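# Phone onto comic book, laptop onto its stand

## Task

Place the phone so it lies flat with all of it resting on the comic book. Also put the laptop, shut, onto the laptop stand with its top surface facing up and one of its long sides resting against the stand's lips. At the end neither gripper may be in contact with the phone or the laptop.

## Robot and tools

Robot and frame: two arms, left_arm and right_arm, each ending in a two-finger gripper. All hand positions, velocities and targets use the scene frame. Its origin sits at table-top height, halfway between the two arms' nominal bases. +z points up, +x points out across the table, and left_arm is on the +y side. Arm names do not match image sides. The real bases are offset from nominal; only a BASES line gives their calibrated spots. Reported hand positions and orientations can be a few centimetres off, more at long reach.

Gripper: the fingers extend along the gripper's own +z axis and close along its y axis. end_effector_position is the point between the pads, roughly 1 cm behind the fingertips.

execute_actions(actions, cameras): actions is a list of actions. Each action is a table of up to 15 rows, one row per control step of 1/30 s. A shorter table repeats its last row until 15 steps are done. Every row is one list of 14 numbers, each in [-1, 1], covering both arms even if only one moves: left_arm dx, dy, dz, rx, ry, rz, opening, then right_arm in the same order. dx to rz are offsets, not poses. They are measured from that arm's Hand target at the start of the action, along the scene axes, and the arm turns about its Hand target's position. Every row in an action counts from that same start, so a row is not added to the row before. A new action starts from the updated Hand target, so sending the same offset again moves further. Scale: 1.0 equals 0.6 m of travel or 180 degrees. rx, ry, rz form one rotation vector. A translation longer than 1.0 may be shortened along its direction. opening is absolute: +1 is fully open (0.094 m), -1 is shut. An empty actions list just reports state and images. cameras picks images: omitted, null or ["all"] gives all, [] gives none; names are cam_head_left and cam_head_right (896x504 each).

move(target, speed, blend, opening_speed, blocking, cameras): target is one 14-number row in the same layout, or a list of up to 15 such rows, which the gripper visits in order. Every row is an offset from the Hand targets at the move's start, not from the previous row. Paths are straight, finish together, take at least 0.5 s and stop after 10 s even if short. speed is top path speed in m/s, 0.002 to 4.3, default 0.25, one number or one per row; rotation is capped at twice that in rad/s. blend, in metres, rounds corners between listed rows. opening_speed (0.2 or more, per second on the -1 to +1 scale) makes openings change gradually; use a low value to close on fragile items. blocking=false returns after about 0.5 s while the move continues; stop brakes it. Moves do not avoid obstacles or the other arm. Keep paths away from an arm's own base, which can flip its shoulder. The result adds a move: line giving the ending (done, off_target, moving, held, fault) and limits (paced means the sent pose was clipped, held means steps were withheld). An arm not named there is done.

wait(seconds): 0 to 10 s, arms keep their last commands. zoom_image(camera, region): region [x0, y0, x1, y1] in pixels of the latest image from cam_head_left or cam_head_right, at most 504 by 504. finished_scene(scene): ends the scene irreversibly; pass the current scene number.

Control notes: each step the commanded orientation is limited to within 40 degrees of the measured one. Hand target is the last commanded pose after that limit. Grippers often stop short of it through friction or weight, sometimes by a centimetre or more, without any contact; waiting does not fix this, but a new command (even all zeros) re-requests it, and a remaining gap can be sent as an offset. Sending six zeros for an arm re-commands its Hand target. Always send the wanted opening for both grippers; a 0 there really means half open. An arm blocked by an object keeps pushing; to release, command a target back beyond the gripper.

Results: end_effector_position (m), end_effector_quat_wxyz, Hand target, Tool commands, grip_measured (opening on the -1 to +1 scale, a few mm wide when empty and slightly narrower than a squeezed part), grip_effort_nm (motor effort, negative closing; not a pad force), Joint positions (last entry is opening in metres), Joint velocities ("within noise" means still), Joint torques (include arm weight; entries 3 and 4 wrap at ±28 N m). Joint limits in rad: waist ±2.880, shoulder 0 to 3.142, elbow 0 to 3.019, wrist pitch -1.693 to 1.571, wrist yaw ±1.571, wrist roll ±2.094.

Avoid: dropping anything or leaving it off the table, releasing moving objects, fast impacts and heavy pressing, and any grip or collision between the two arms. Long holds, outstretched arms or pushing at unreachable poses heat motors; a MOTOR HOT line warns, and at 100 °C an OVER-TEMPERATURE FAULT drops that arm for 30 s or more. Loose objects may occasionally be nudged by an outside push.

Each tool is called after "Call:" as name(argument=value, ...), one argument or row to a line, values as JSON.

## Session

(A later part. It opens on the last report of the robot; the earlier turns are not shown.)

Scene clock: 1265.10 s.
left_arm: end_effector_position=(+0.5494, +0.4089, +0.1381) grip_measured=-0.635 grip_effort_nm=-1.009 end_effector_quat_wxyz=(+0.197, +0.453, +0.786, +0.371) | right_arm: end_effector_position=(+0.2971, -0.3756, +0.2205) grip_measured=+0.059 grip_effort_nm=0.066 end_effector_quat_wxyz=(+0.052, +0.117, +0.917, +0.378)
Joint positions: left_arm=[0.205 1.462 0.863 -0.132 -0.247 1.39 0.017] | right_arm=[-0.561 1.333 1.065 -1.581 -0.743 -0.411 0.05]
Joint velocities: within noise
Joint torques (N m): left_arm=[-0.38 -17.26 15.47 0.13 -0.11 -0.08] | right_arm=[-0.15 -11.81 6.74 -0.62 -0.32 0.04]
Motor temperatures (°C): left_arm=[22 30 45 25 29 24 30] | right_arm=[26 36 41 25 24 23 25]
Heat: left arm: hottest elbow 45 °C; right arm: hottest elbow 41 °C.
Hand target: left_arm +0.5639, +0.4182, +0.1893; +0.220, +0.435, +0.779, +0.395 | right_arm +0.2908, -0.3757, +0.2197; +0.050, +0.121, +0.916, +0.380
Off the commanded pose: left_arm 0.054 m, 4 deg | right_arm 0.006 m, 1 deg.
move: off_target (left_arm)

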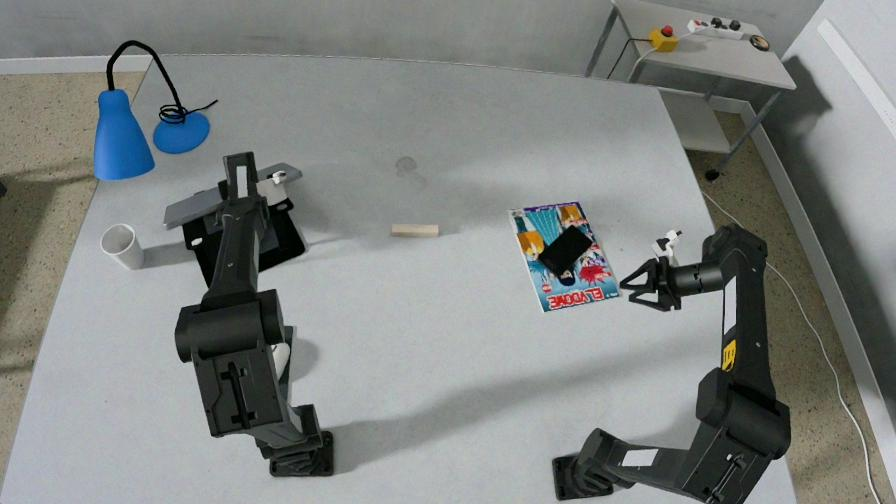

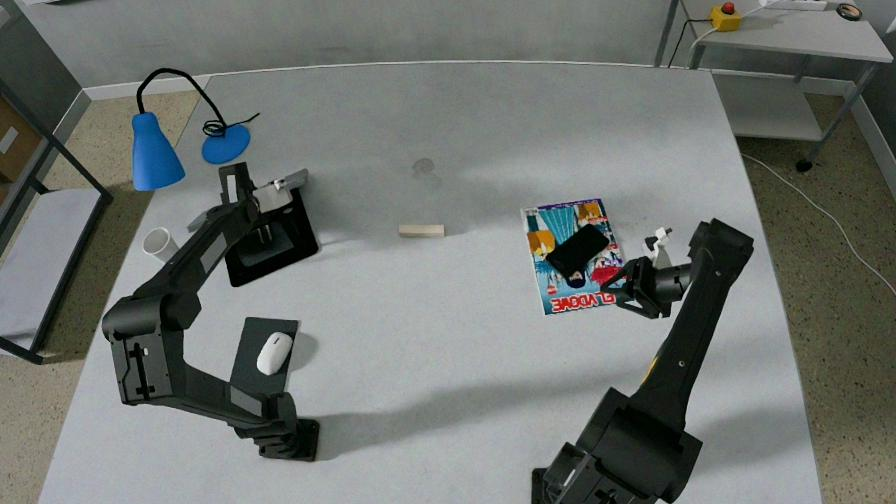

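Call:
move(
  target=[
    [-0.01,-0.005,-0.04,0,0,0,-0.95,0,0,0,0,0,0,0.06],
    [-0.01,-0.005,-0.04,0,0,0,-0.45,0,0,0,0,0,0,0.06],
  ],
  speed=0.05,
  opening_speed=0.3,
)

Call:
zoom_image(
  camera="cam_head_left",
  region=[130, 120, 310, 280],
)

Call:
zoom_image(
  camera="cam_head_right",
  region=[150, 130, 330, 290],
)

Scene clock: 1273.63 s.
left_arm: end_effector_position=(+0.5494, +0.4089, +0.1377) grip_measured=-0.452 grip_effort_nm=0.085 end_effector_quat_wxyz=(+0.199, +0.451, +0.786, +0.372) | right_arm: end_effector_position=(+0.2971, -0.3756, +0.2205) grip_measured=+0.059 grip_effort_nm=0.066 end_effector_quat_wxyz=(+0.052, +0.117, +0.917, +0.378)
Joint positions: left_arm=[0.205 1.463 0.859 -0.122 -0.247 1.386 0.026] | right_arm=[-0.561 1.333 1.065 -1.581 -0.743 -0.411 0.05]
Joint velocities: within noise
Joint torques (N m): left_arm=[-1.2 -16.15 11.41 2.47 -0.2 -0.07] | right_arm=[-0.21 -11.93 6.75 -0.61 -0.32 0.04]
Motor temperatures (°C): left_arm=[22 30 46 24 28 24 30] | right_arm=[26 36 41 25 24 23 25]
Heat: left arm: hottest elbow 46 °C; right arm: hottest elbow 41 °C.
Hand target: left_arm +0.5579, +0.4152, +0.1652; +0.220, +0.435, +0.779, +0.395 | right_arm +0.2908, -0.3757, +0.2197; +0.050, +0.121, +0.916, +0.380
Off the commanded pose: left_arm 0.030 m, 4 deg | right_arm 0.006 m, 1 deg.
move: off_target (left_arm); target 2's new opening was sent with left_arm's hand 0.027 m and 4 deg from that target

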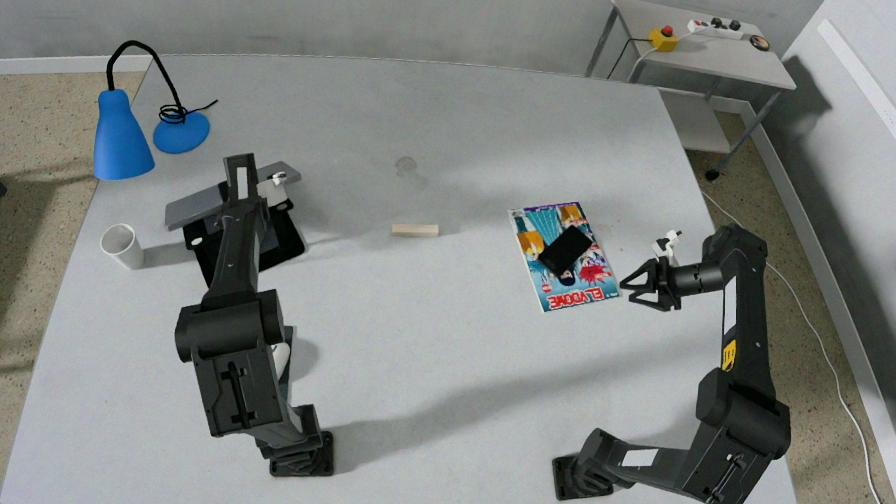

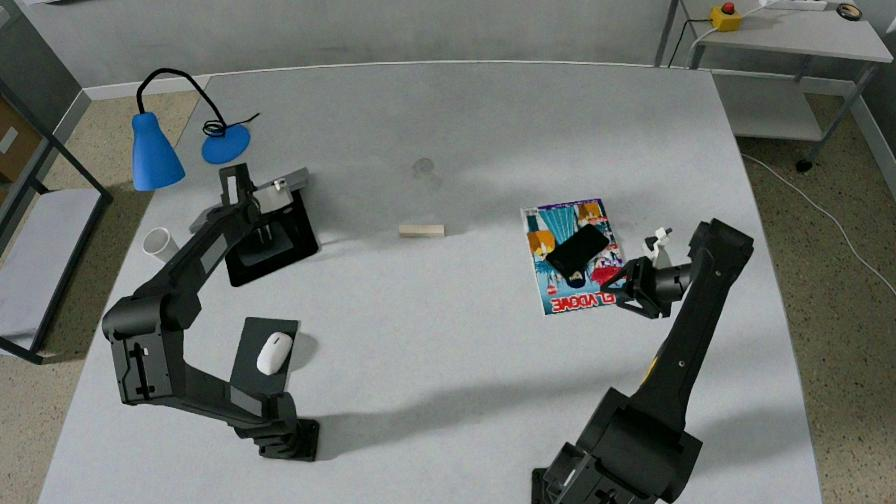

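Scaled by 2.800.

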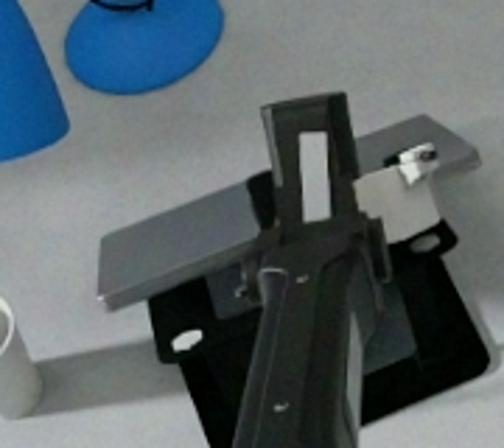

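Scaled by 2.800.

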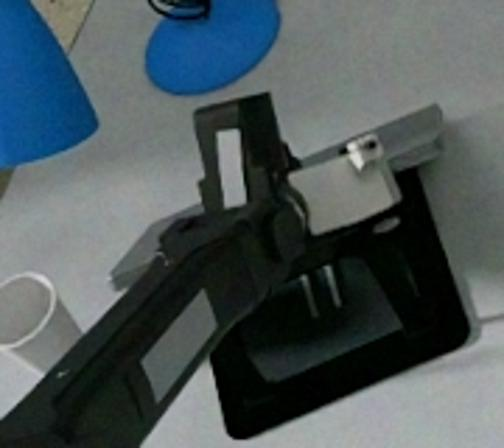

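Call:
move(
  target=[-0.043,-0.027,0.043,0,0,0,-0.45,0,0,0,0,0,0,0.06],
  speed=0.05,
)

Call:
zoom_image(
  camera="cam_head_left",
  region=[130, 120, 310, 280],
)

Call:
zoom_image(
  camera="cam_head_right",
  region=[150, 130, 330, 290],
)

Scene clock: 1278.70 s.
left_arm: end_effector_position=(+0.5228, +0.4020, +0.1465) grip_measured=-0.451 grip_effort_nm=0.085 end_effector_quat_wxyz=(+0.187, +0.451, +0.793, +0.365) | right_arm: end_effector_position=(+0.2971, -0.3756, +0.2205) grip_measured=+0.059 grip_effort_nm=0.071 end_effector_quat_wxyz=(+0.052, +0.117, +0.917, +0.378)
Joint positions: left_arm=[0.199 1.383 0.82 -0.195 -0.26 1.375 0.026] | right_arm=[-0.561 1.333 1.065 -1.581 -0.743 -0.411 0.05]
Joint velocities: within noise
Joint torques (N m): left_arm=[-2.43 -17.03 12.03 2.03 -0.45 -0.12] | right_arm=[-0.21 -11.81 6.76 -0.62 -0.32 0.04]
Motor temperatures (°C): left_arm=[22 30 46 24 28 24 30] | right_arm=[26 36 41 25 24 23 25]
Heat: left arm: hottest elbow 46 °C; right arm: hottest elbow 41 °C.
Hand target: left_arm +0.5321, +0.3990, +0.1910; +0.220, +0.435, +0.779, +0.395 | right_arm +0.2908, -0.3757, +0.2197; +0.050, +0.121, +0.916, +0.380
Off the commanded pose: left_arm 0.045 m, 6 deg | right_arm 0.006 m, 1 deg.
move: off_target (left_arm)

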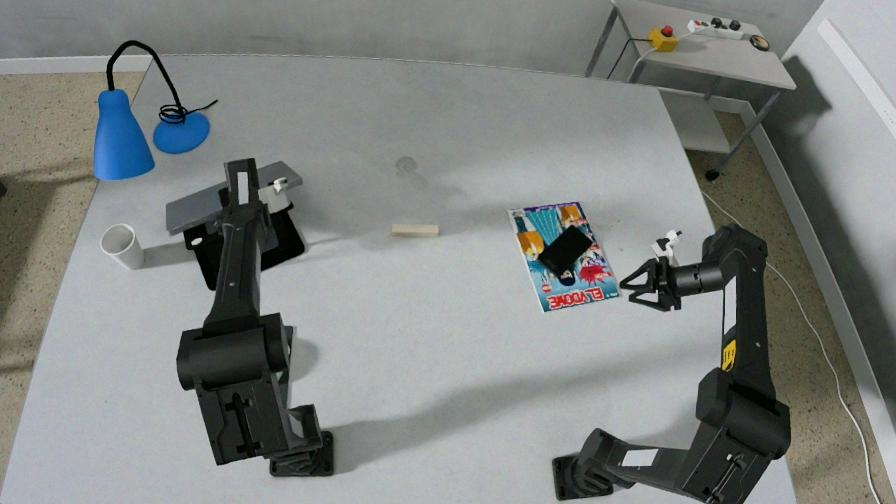

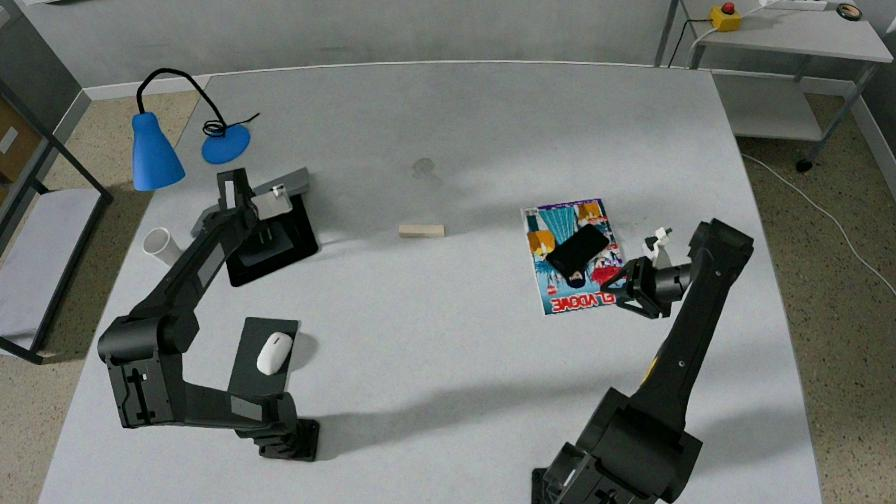

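Scaled by 2.800.

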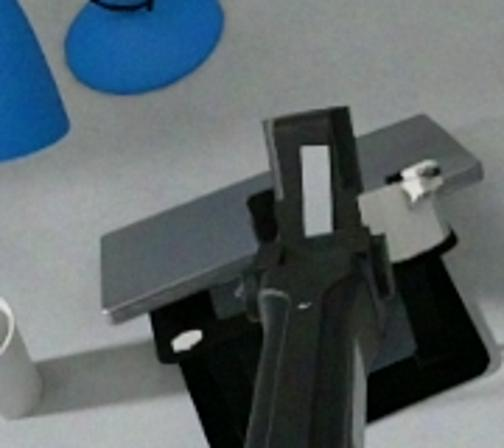

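Scaled by 2.800.

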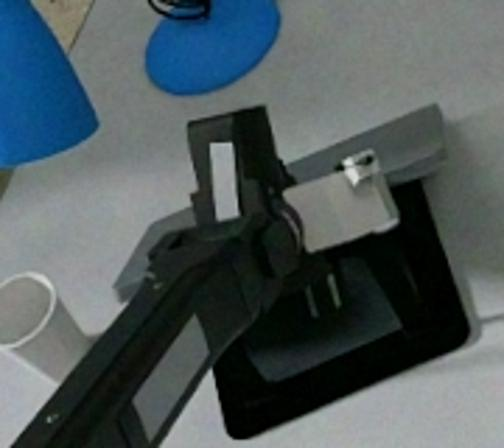

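Call:
move(
  target=[-0.03,-0.018,-0.01,0,0,0,-0.45,0,0,0,0,0,0,0.06],
  speed=0.05,
)

Call:
zoom_image(
  camera="cam_head_left",
  region=[130, 120, 310, 280],
)

Call:
zoom_image(
  camera="cam_head_right",
  region=[150, 130, 330, 290],
)

Scene clock: 1282.40 s.
left_arm: end_effector_position=(+0.5066, +0.3940, +0.1740) grip_measured=-0.451 grip_effort_nm=0.081 end_effector_quat_wxyz=(+0.206, +0.438, +0.785, +0.387) | right_arm: end_effector_position=(+0.2971, -0.3756, +0.2205) grip_measured=+0.059 grip_effort_nm=0.066 end_effector_quat_wxyz=(+0.052, +0.117, +0.917, +0.378)
Joint positions: left_arm=[0.184 1.284 0.777 -0.189 -0.281 1.364 0.026] | right_arm=[-0.561 1.333 1.065 -1.581 -0.743 -0.411 0.05]
Joint velocities: within noise
Joint torques (N m): left_arm=[-2.37 -10.93 11.58 2.4 -0.2 -0.15] | right_arm=[-0.21 -11.87 6.75 -0.64 -0.33 0.04]
Motor temperatures (°C): left_arm=[22 30 45 24 28 24 29] | right_arm=[26 36 41 25 24 23 25]
Heat: left arm: hottest elbow 45 °C; right arm: hottest elbow 41 °C.
Hand target: left_arm +0.5140, +0.3883, +0.1849; +0.220, +0.435, +0.779, +0.395 | right_arm +0.2908, -0.3757, +0.2197; +0.050, +0.121, +0.916, +0.380
Off the commanded pose: left_arm 0.014 m, 2 deg | right_arm 0.006 m, 1 deg.
move: off_target (left_arm)

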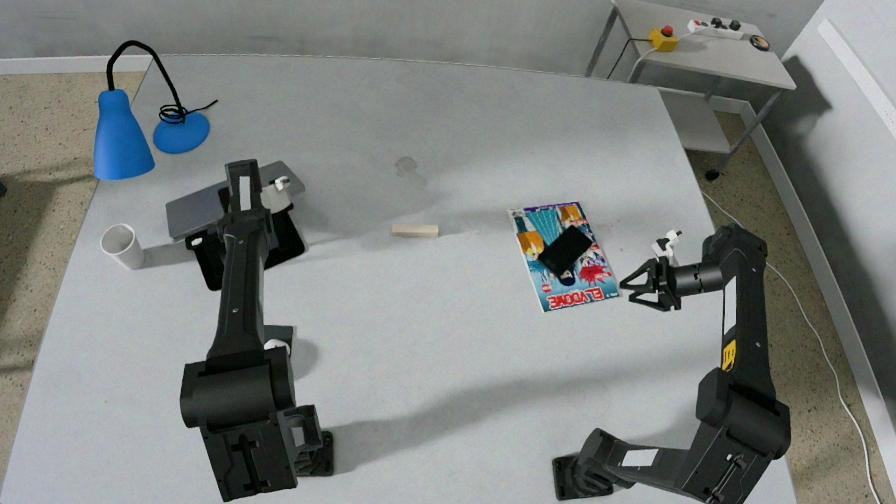

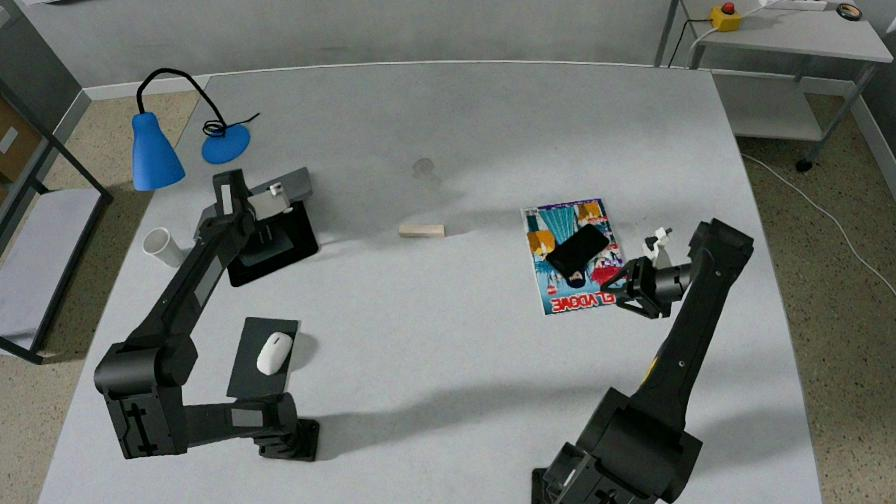

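Scaled by 2.800.

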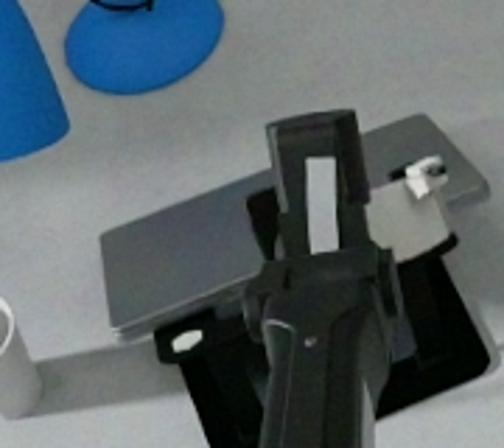

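Scaled by 2.800.

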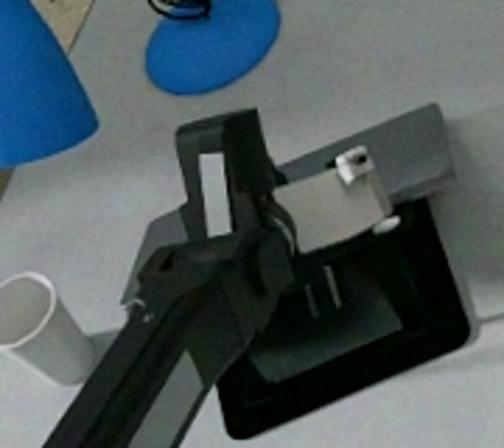

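Call:
move(
  target=[-0.004,-0.003,-0.035,0,0,0,-0.45,0,0,0,0,0,0,0.06],
  speed=0.05,
)

Call:
zoom_image(
  camera="cam_head_left",
  region=[130, 120, 310, 280],
)

Call:
zoom_image(
  camera="cam_head_right",
  region=[150, 130, 330, 290],
)

Scene clock: 1286.40 s.
left_arm: end_effector_position=(+0.5090, +0.3933, +0.1690) grip_measured=-0.451 grip_effort_nm=0.085 end_effector_quat_wxyz=(+0.215, +0.433, +0.781, +0.396) | right_arm: end_effector_position=(+0.2971, -0.3756, +0.2205) grip_measured=+0.059 grip_effort_nm=0.066 end_effector_quat_wxyz=(+0.052, +0.117, +0.917, +0.378)
Joint positions: left_arm=[0.181 1.294 0.754 -0.128 -0.284 1.361 0.026] | right_arm=[-0.561 1.333 1.065 -1.581 -0.743 -0.411 0.05]
Joint velocities: within noise
Joint torques (N m): left_arm=[-2.9 -9.41 9.59 2.39 -0.19 -0.12] | right_arm=[-0.21 -11.93 6.76 -0.62 -0.32 0.04]
Motor temperatures (°C): left_arm=[22 30 45 24 28 24 29] | right_arm=[26 36 41 25 24 23 25]
Heat: left arm: hottest elbow 45 °C; right arm: hottest elbow 41 °C.
Hand target: left_arm +0.5116, +0.3865, +0.1641; +0.220, +0.434, +0.779, +0.395 | right_arm +0.2908, -0.3757, +0.2197; +0.050, +0.121, +0.916, +0.380
Off the commanded pose: left_arm 0.009 m, 1 deg | right_arm 0.006 m, 1 deg.
move: done

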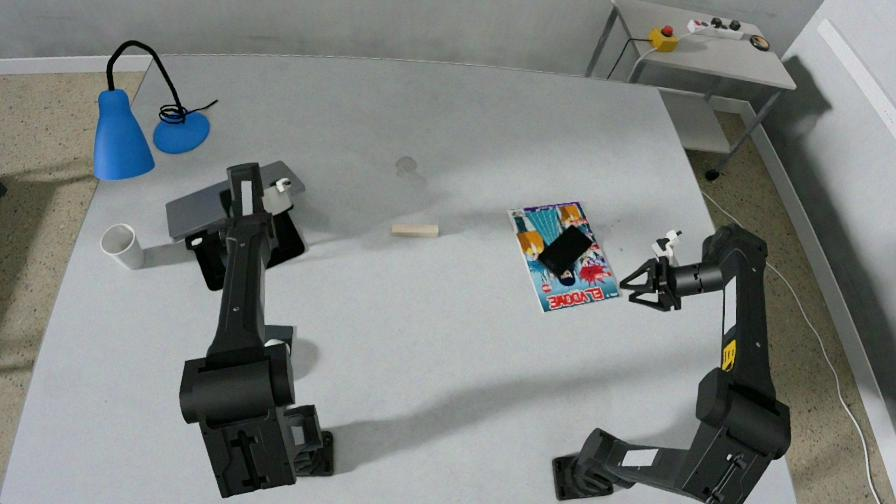

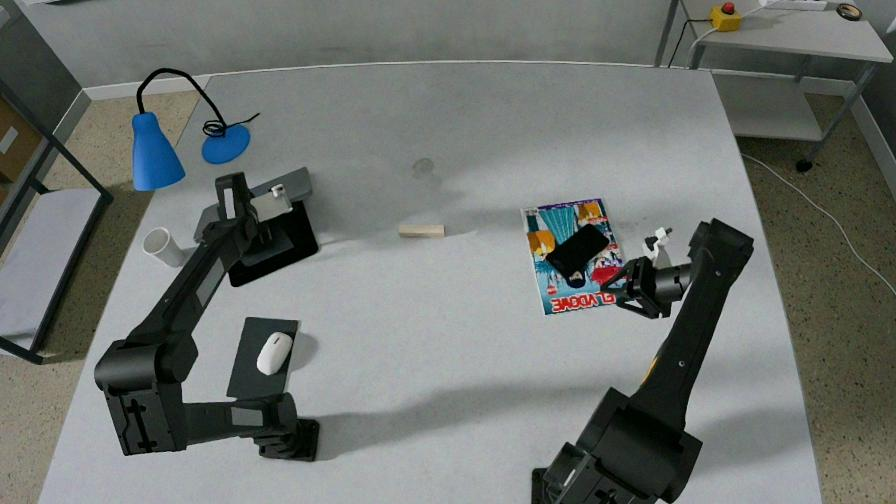

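Scaled by 2.800.

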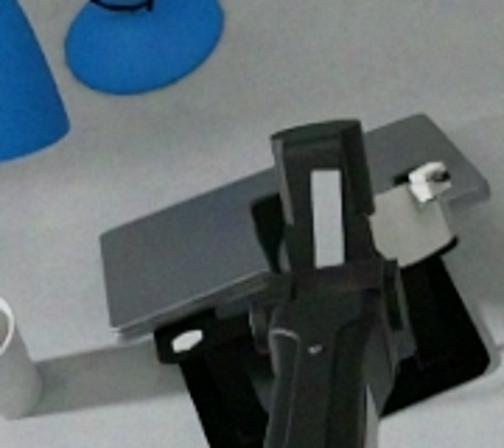

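Scaled by 2.800.

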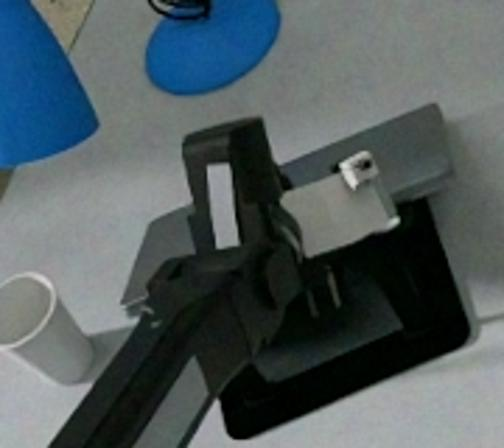

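Call:
move(
  target=[-0.08,-0.05,0.09,0,0,0,-0.45,0,0,0,0,0,0,0.06],
  speed=0.06,
)

Call:
zoom_image(
  camera="cam_head_left",
  region=[130, 120, 310, 280],
)

Call:
zoom_image(
  camera="cam_head_right",
  region=[150, 130, 330, 290],
)

Scene clock: 1291.33 s.
left_arm: end_effector_position=(+0.4673, +0.3635, +0.2186) grip_measured=-0.451 grip_effort_nm=0.085 end_effector_quat_wxyz=(+0.218, +0.432, +0.779, +0.398) | right_arm: end_effector_position=(+0.2971, -0.3756, +0.2205) grip_measured=+0.059 grip_effort_nm=0.066 end_effector_quat_wxyz=(+0.052, +0.117, +0.917, +0.378)
Joint positions: left_arm=[0.117 1.087 0.736 -0.321 -0.334 1.321 0.026] | right_arm=[-0.561 1.333 1.065 -1.581 -0.743 -0.411 0.05]
Joint velocities: within noise
Joint torques (N m): left_arm=[-2.73 -9.76 10.28 1.24 -0.27 -0.13] | right_arm=[-0.26 -11.81 6.75 -0.62 -0.32 0.04]
Motor temperatures (°C): left_arm=[22 30 44 24 28 24 29] | right_arm=[26 36 41 25 24 23 25]
Heat: left arm: hottest elbow 44 °C; right arm: hottest elbow 41 °C.
Hand target: left_arm +0.4636, +0.3565, +0.2179; +0.220, +0.435, +0.779, +0.395 | right_arm +0.2908, -0.3757, +0.2197; +0.050, +0.121, +0.916, +0.380
Off the commanded pose: left_arm 0.008 m, 0 deg | right_arm 0.006 m, 1 deg.
move: done

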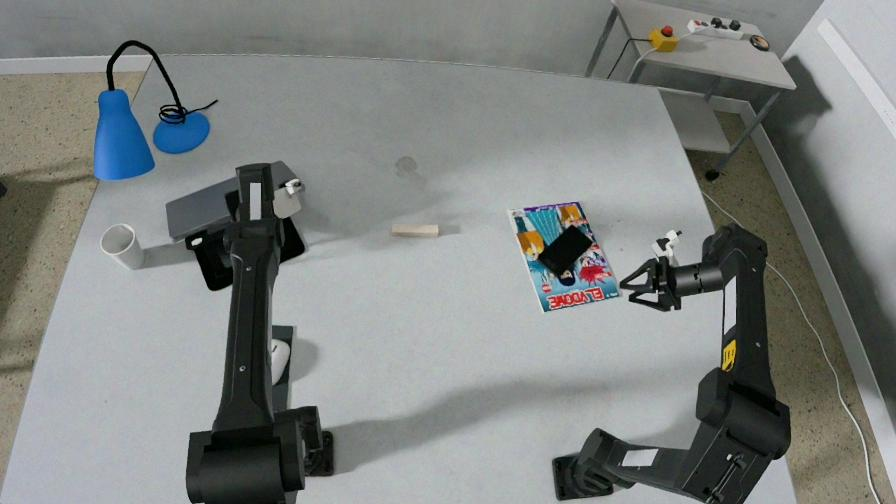

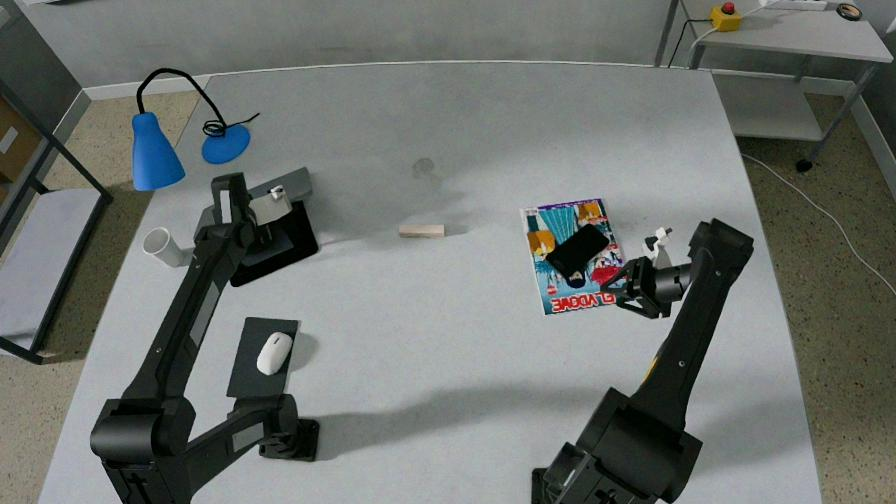

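Scaled by 2.800.

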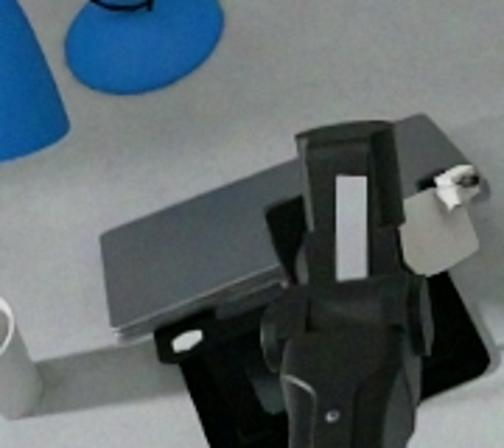

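Scaled by 2.800.

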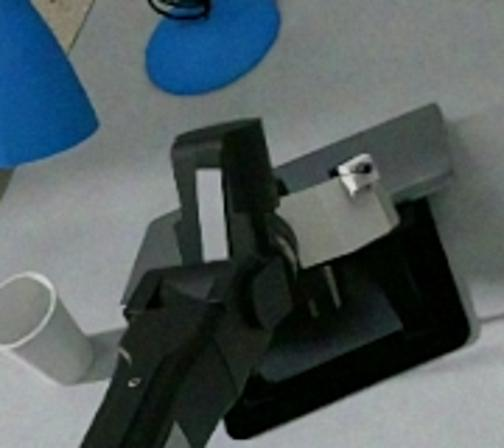

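Call:
move(
  target=[
    [-0.12,-0.08,0.16,0,0,0,-0.45,0,0,0,0,0,0,0.06],
    [-0.34,-0.2,0.16,0,0,0,-0.45,0,0,0,0,0,0,0.06],
  ],
  speed=0.25,
)

Call:
zoom_image(
  camera="cam_head_left",
  region=[130, 120, 330, 300],
)

Call:
zoom_image(
  camera="cam_head_right",
  region=[150, 130, 350, 310],
)

Call:
zoom_image(
  camera="cam_head_left",
  region=[490, 180, 650, 330],
)

Scene clock: 1297.70 s.
left_arm: end_effector_position=(+0.2552, +0.2429, +0.2888) grip_measured=-0.451 grip_effort_nm=0.085 end_effector_quat_wxyz=(+0.199, +0.442, +0.779, +0.397) | right_arm: end_effector_position=(+0.2971, -0.3756, +0.2205) grip_measured=+0.059 grip_effort_nm=0.066 end_effector_quat_wxyz=(+0.052, +0.117, +0.917, +0.378)
Joint positions: left_arm=[-0.627 0.526 0.737 -1.326 -0.831 0.637 0.026] | right_arm=[-0.561 1.333 1.065 -1.581 -0.743 -0.411 0.05]
Joint velocities: within noise
Joint torques (N m): left_arm=[-2.84 1.03 16.79 0.69 -0.55 -0.15] | right_arm=[-0.26 -11.87 6.76 -0.64 -0.32 0.04]
Motor temperatures (°C): left_arm=[22 29 44 24 28 24 29] | right_arm=[26 36 41 25 24 23 25]
Heat: left arm: hottest elbow 44 °C; right arm: hottest elbow 41 °C.
Hand target: left_arm +0.2596, +0.2365, +0.3139; +0.220, +0.435, +0.779, +0.395 | right_arm +0.2908, -0.3757, +0.2197; +0.049, +0.121, +0.916, +0.380
Off the commanded pose: left_arm 0.026 m, 3 deg | right_arm 0.006 m, 1 deg.
move: off_target (left_arm)

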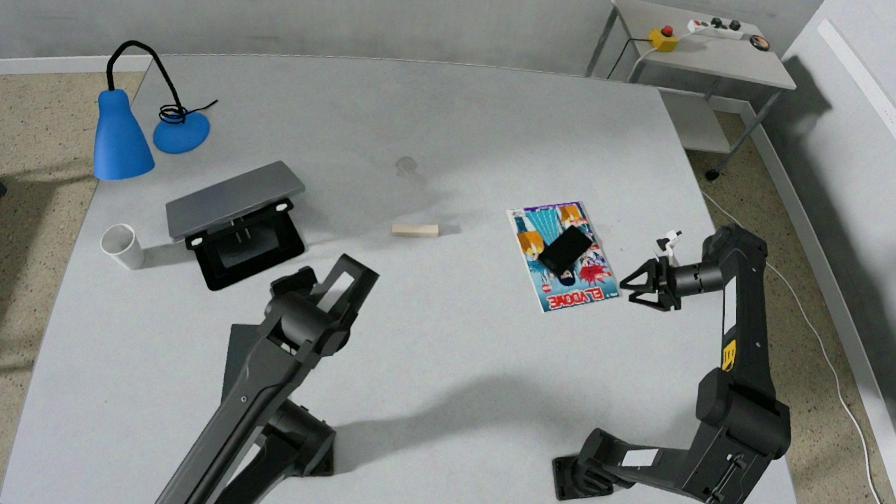

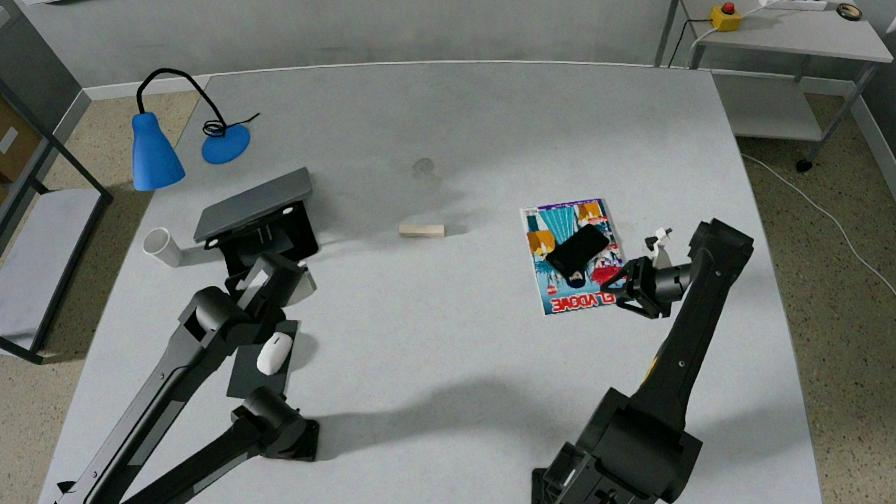

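Scaled by 2.520.

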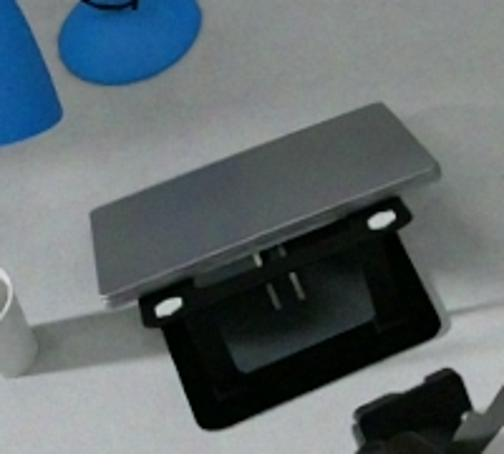

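Scaled by 2.520.

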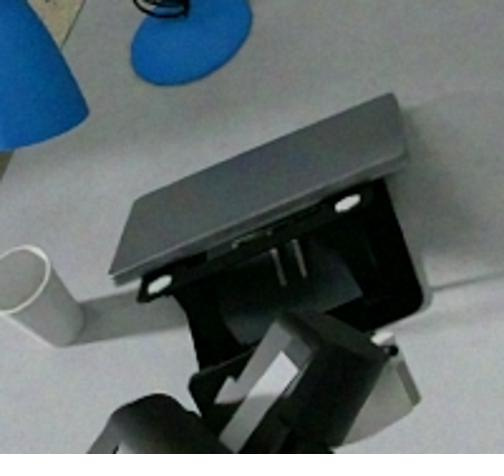

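Scaled by 3.150.

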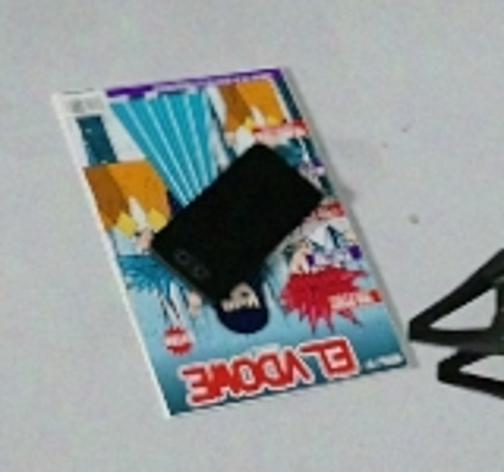

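Call:
zoom_image(
  camera="cam_head_left",
  region=[155, 150, 235, 220],
)

Call:
zoom_image(
  camera="cam_head_right",
  region=[190, 160, 260, 270],
)

Call:
zoom_image(
  camera="cam_head_right",
  region=[245, 155, 325, 235],
)

Call:
zoom_image(
  camera="cam_head_left",
  region=[230, 150, 310, 220],
)

Scaled by 6.300.

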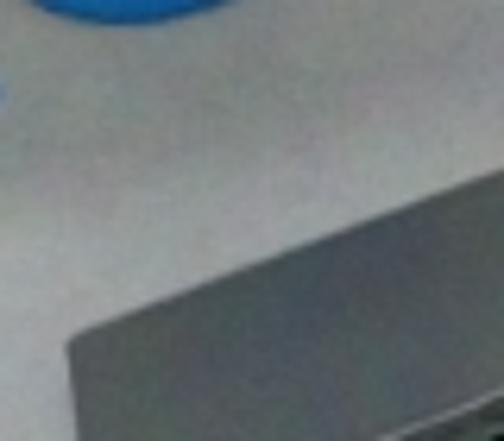

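Scaled by 4.582.

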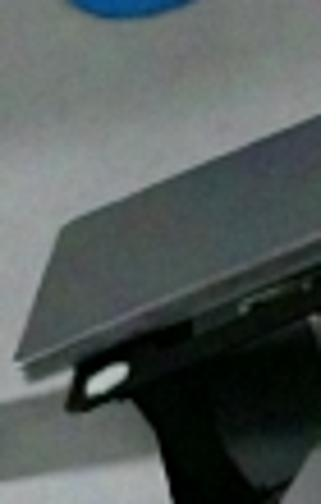

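Scaled by 6.300.

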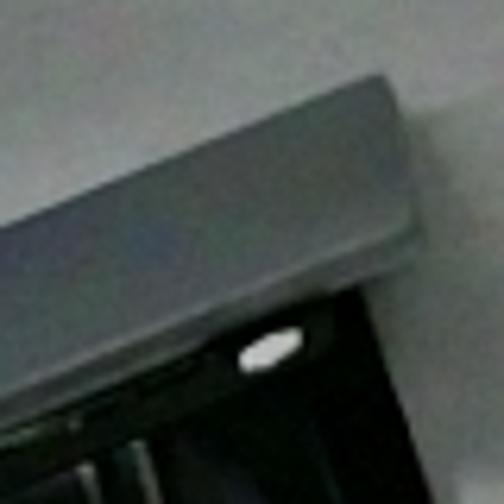

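Scaled by 6.300.

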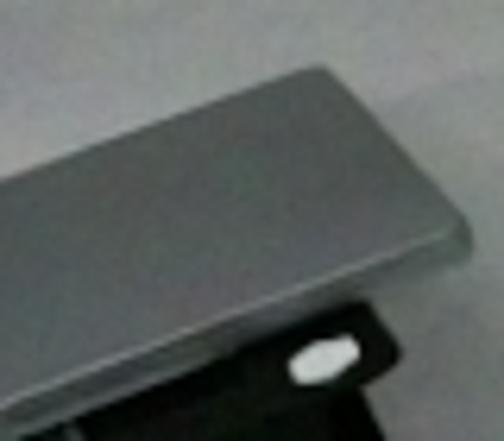

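Call:
move(
  target=[0.117,0.389,-0.04,-0.348,-0.256,0.238,0.2,0,0,0,0,0,0,0.06],
  speed=0.35,
  cameras=[],
)

Call:
move(
  target=[0,0,0,-0.4,-0.2125,0.2115,0.2,0,0,0,0,0,0,0.06],
  speed=0.35,
)

Scene clock: 1350.07 s.
left_arm: end_effector_position=(+0.3303, +0.4643, +0.2908) grip_measured=+0.198 grip_effort_nm=0.125 end_effector_quat_wxyz=(+0.517, -0.197, +0.823, +0.128) | right_arm: end_effector_position=(+0.2971, -0.3756, +0.2205) grip_measured=+0.059 grip_effort_nm=0.071 end_effector_quat_wxyz=(+0.052, +0.117, +0.917, +0.378)
Joint positions: left_arm=[0.721 0.692 0.623 -0.392 0.245 0.127 0.056] | right_arm=[-0.561 1.333 1.065 -1.581 -0.743 -0.411 0.05]
Joint velocities: within noise
Joint torques (N m): left_arm=[-0.09 -2.2 11.47 2.56 0.15 -0.13] | right_arm=[-0.15 -11.93 6.72 -0.62 -0.32 0.04]
Motor temperatures (°C): left_arm=[22 28 48 24 28 24 28] | right_arm=[26 36 40 25 24 23 25]
Heat: left arm: hottest elbow 48 °C; right arm: hottest elbow 40 °C.
Hand target: left_arm +0.3298, +0.4698, +0.2900; +0.521, -0.204, +0.818, +0.130 | right_arm +0.2908, -0.3757, +0.2197; +0.049, +0.121, +0.916, +0.380
Off the commanded pose: left_arm 0.006 m, 1 deg | right_arm 0.006 m, 1 deg.
move: done
No camera images: "cameras" was empty.

Scene clock: 1353.33 s.
left_arm: end_effector_position=(+0.3305, +0.4639, +0.2909) grip_measured=+0.198 grip_effort_nm=0.120 end_effector_quat_wxyz=(-0.456, +0.721, -0.443, +0.277) | right_arm: end_effector_position=(+0.2971, -0.3756, +0.2205) grip_measured=+0.059 grip_effort_nm=0.061 end_effector_quat_wxyz=(+0.052, +0.117, +0.917, +0.378)
Joint positions: left_arm=[0.723 0.692 0.623 -0.392 0.251 -1.443 0.056] | right_arm=[-0.561 1.333 1.065 -1.581 -0.743 -0.411 0.05]
Joint velocities: within noise
Joint torques (N m): left_arm=[-1.32 -3.25 11.59 2.47 -0.06 0.02] | right_arm=[-0.21 -11.81 6.75 -0.65 -0.32 0.03]
Motor temperatures (°C): left_arm=[22 28 47 24 28 24 28] | right_arm=[26 36 40 25 24 23 25]
Heat: left arm: hottest elbow 47 °C; right arm: hottest elbow 40 °C.
Hand target: left_arm +0.3298, +0.4699, +0.2900; -0.460, +0.723, -0.434, +0.276 | right_arm +0.2908, -0.3757, +0.2197; +0.049, +0.121, +0.916, +0.380
Off the commanded pose: left_arm 0.006 m, 1 deg | right_arm 0.006 m, 1 deg.
move: done

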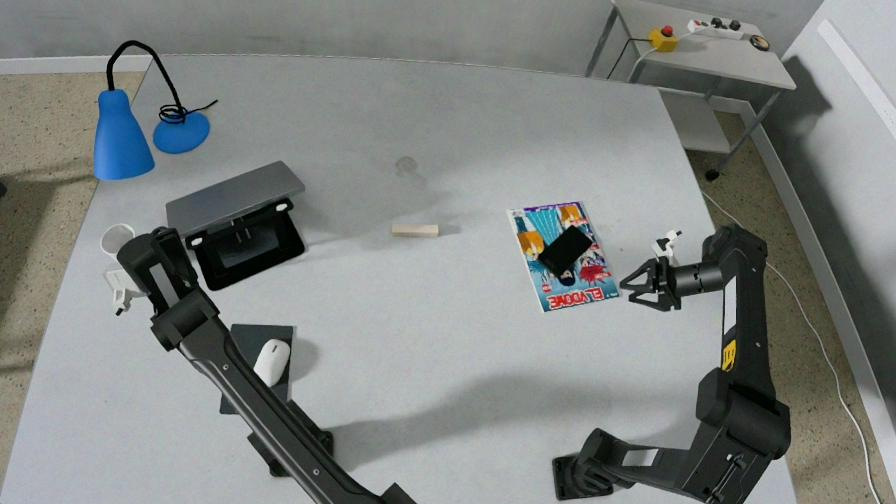

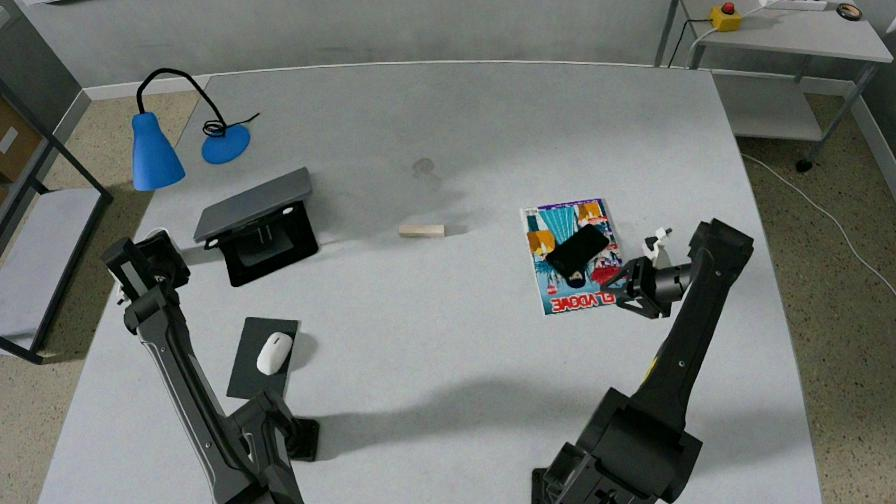

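Call:
zoom_image(
  camera="cam_head_left",
  region=[90, 150, 320, 330],
)

Call:
zoom_image(
  camera="cam_head_right",
  region=[90, 150, 320, 330],
)

Scaled by 2.191.

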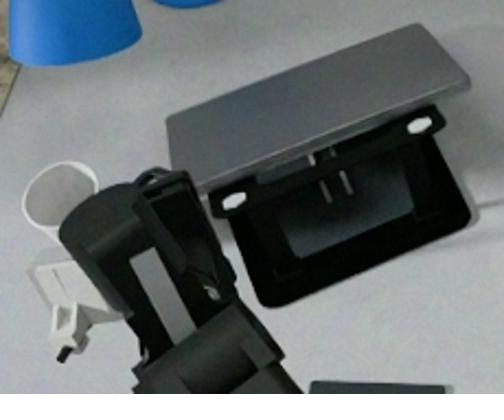

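Scaled by 2.191.

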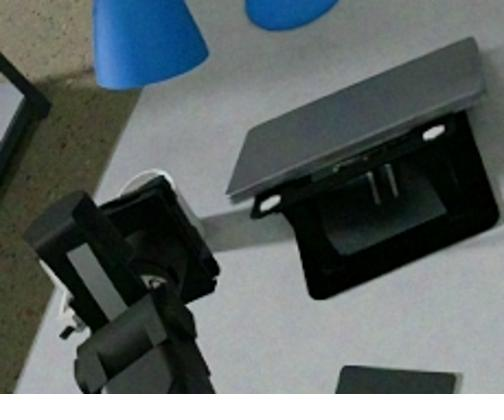

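Call:
move(
  target=[0.063,0.018,-0.213,0,0,0,0.2,0,0,0,0,0,0,0.06],
  speed=0.2,
)

Call:
zoom_image(
  camera="cam_head_left",
  region=[90, 150, 320, 330],
)

Call:
zoom_image(
  camera="cam_head_right",
  region=[90, 150, 320, 330],
)

Scene clock: 1365.83 s.
left_arm: end_effector_position=(+0.3638, +0.4850, +0.1652) grip_measured=+0.198 grip_effort_nm=0.120 end_effector_quat_wxyz=(-0.460, +0.726, -0.433, +0.271) | right_arm: end_effector_position=(+0.2971, -0.3756, +0.2205) grip_measured=+0.059 grip_effort_nm=0.066 end_effector_quat_wxyz=(+0.052, +0.117, +0.917, +0.378)
Joint positions: left_arm=[0.679 1.006 0.407 0.148 0.187 -1.475 0.056] | right_arm=[-0.561 1.333 1.065 -1.581 -0.743 -0.411 0.05]
Joint velocities: within noise
Joint torques (N m): left_arm=[-3.02 -4.66 9.62 2.65 -0.12 0.02] | right_arm=[-0.15 -11.87 6.79 -0.64 -0.32 0.05]
Motor temperatures (°C): left_arm=[22 27 47 24 28 23 28] | right_arm=[26 36 40 25 24 23 25]
Heat: left arm: hottest elbow 47 °C; right arm: hottest elbow 40 °C.
Hand target: left_arm +0.3676, +0.4807, +0.1623; -0.460, +0.723, -0.434, +0.276 | right_arm +0.2908, -0.3757, +0.2197; +0.049, +0.121, +0.916, +0.380
Off the commanded pose: left_arm 0.007 m, 1 deg | right_arm 0.006 m, 1 deg.
move: done

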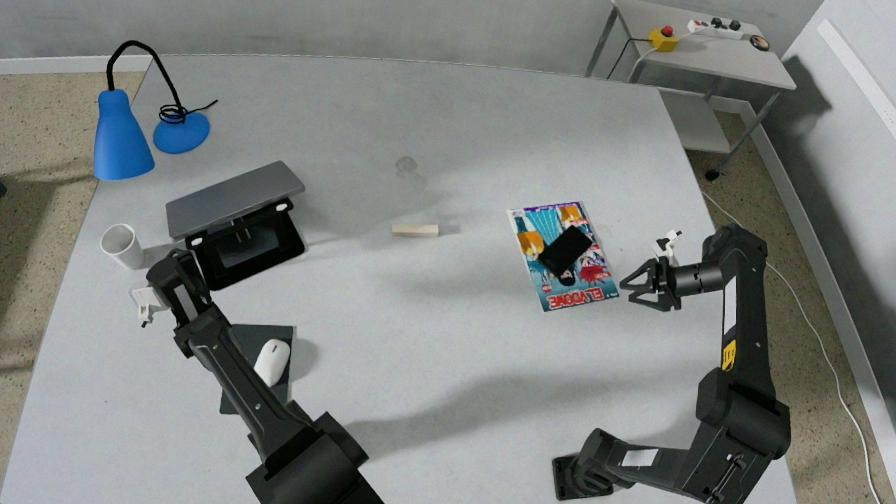

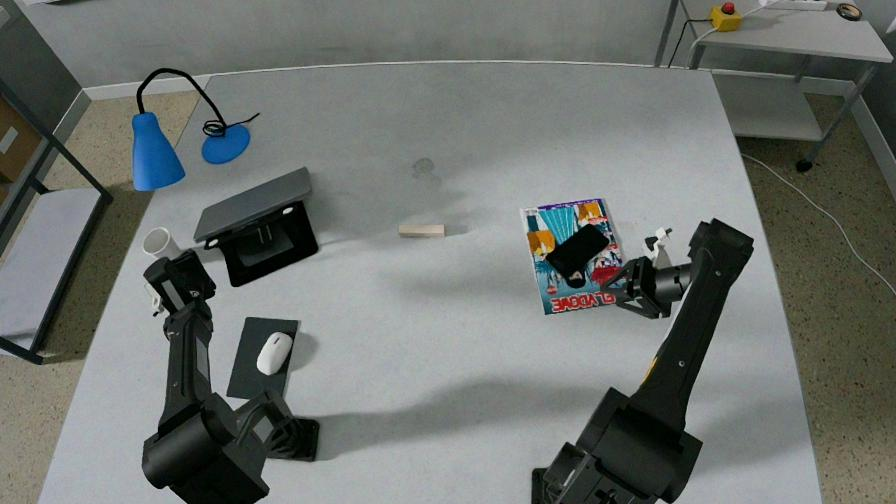

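Scaled by 2.191.

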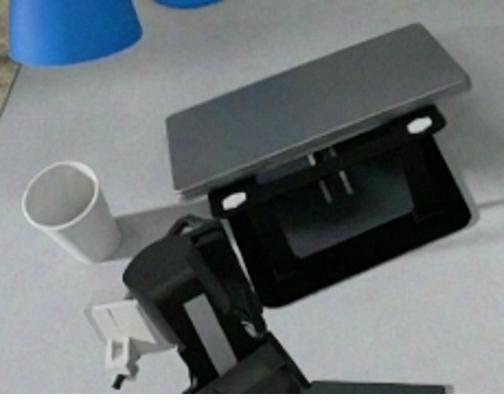

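Scaled by 2.191.

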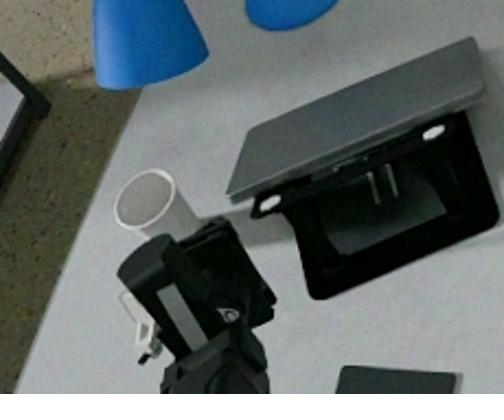

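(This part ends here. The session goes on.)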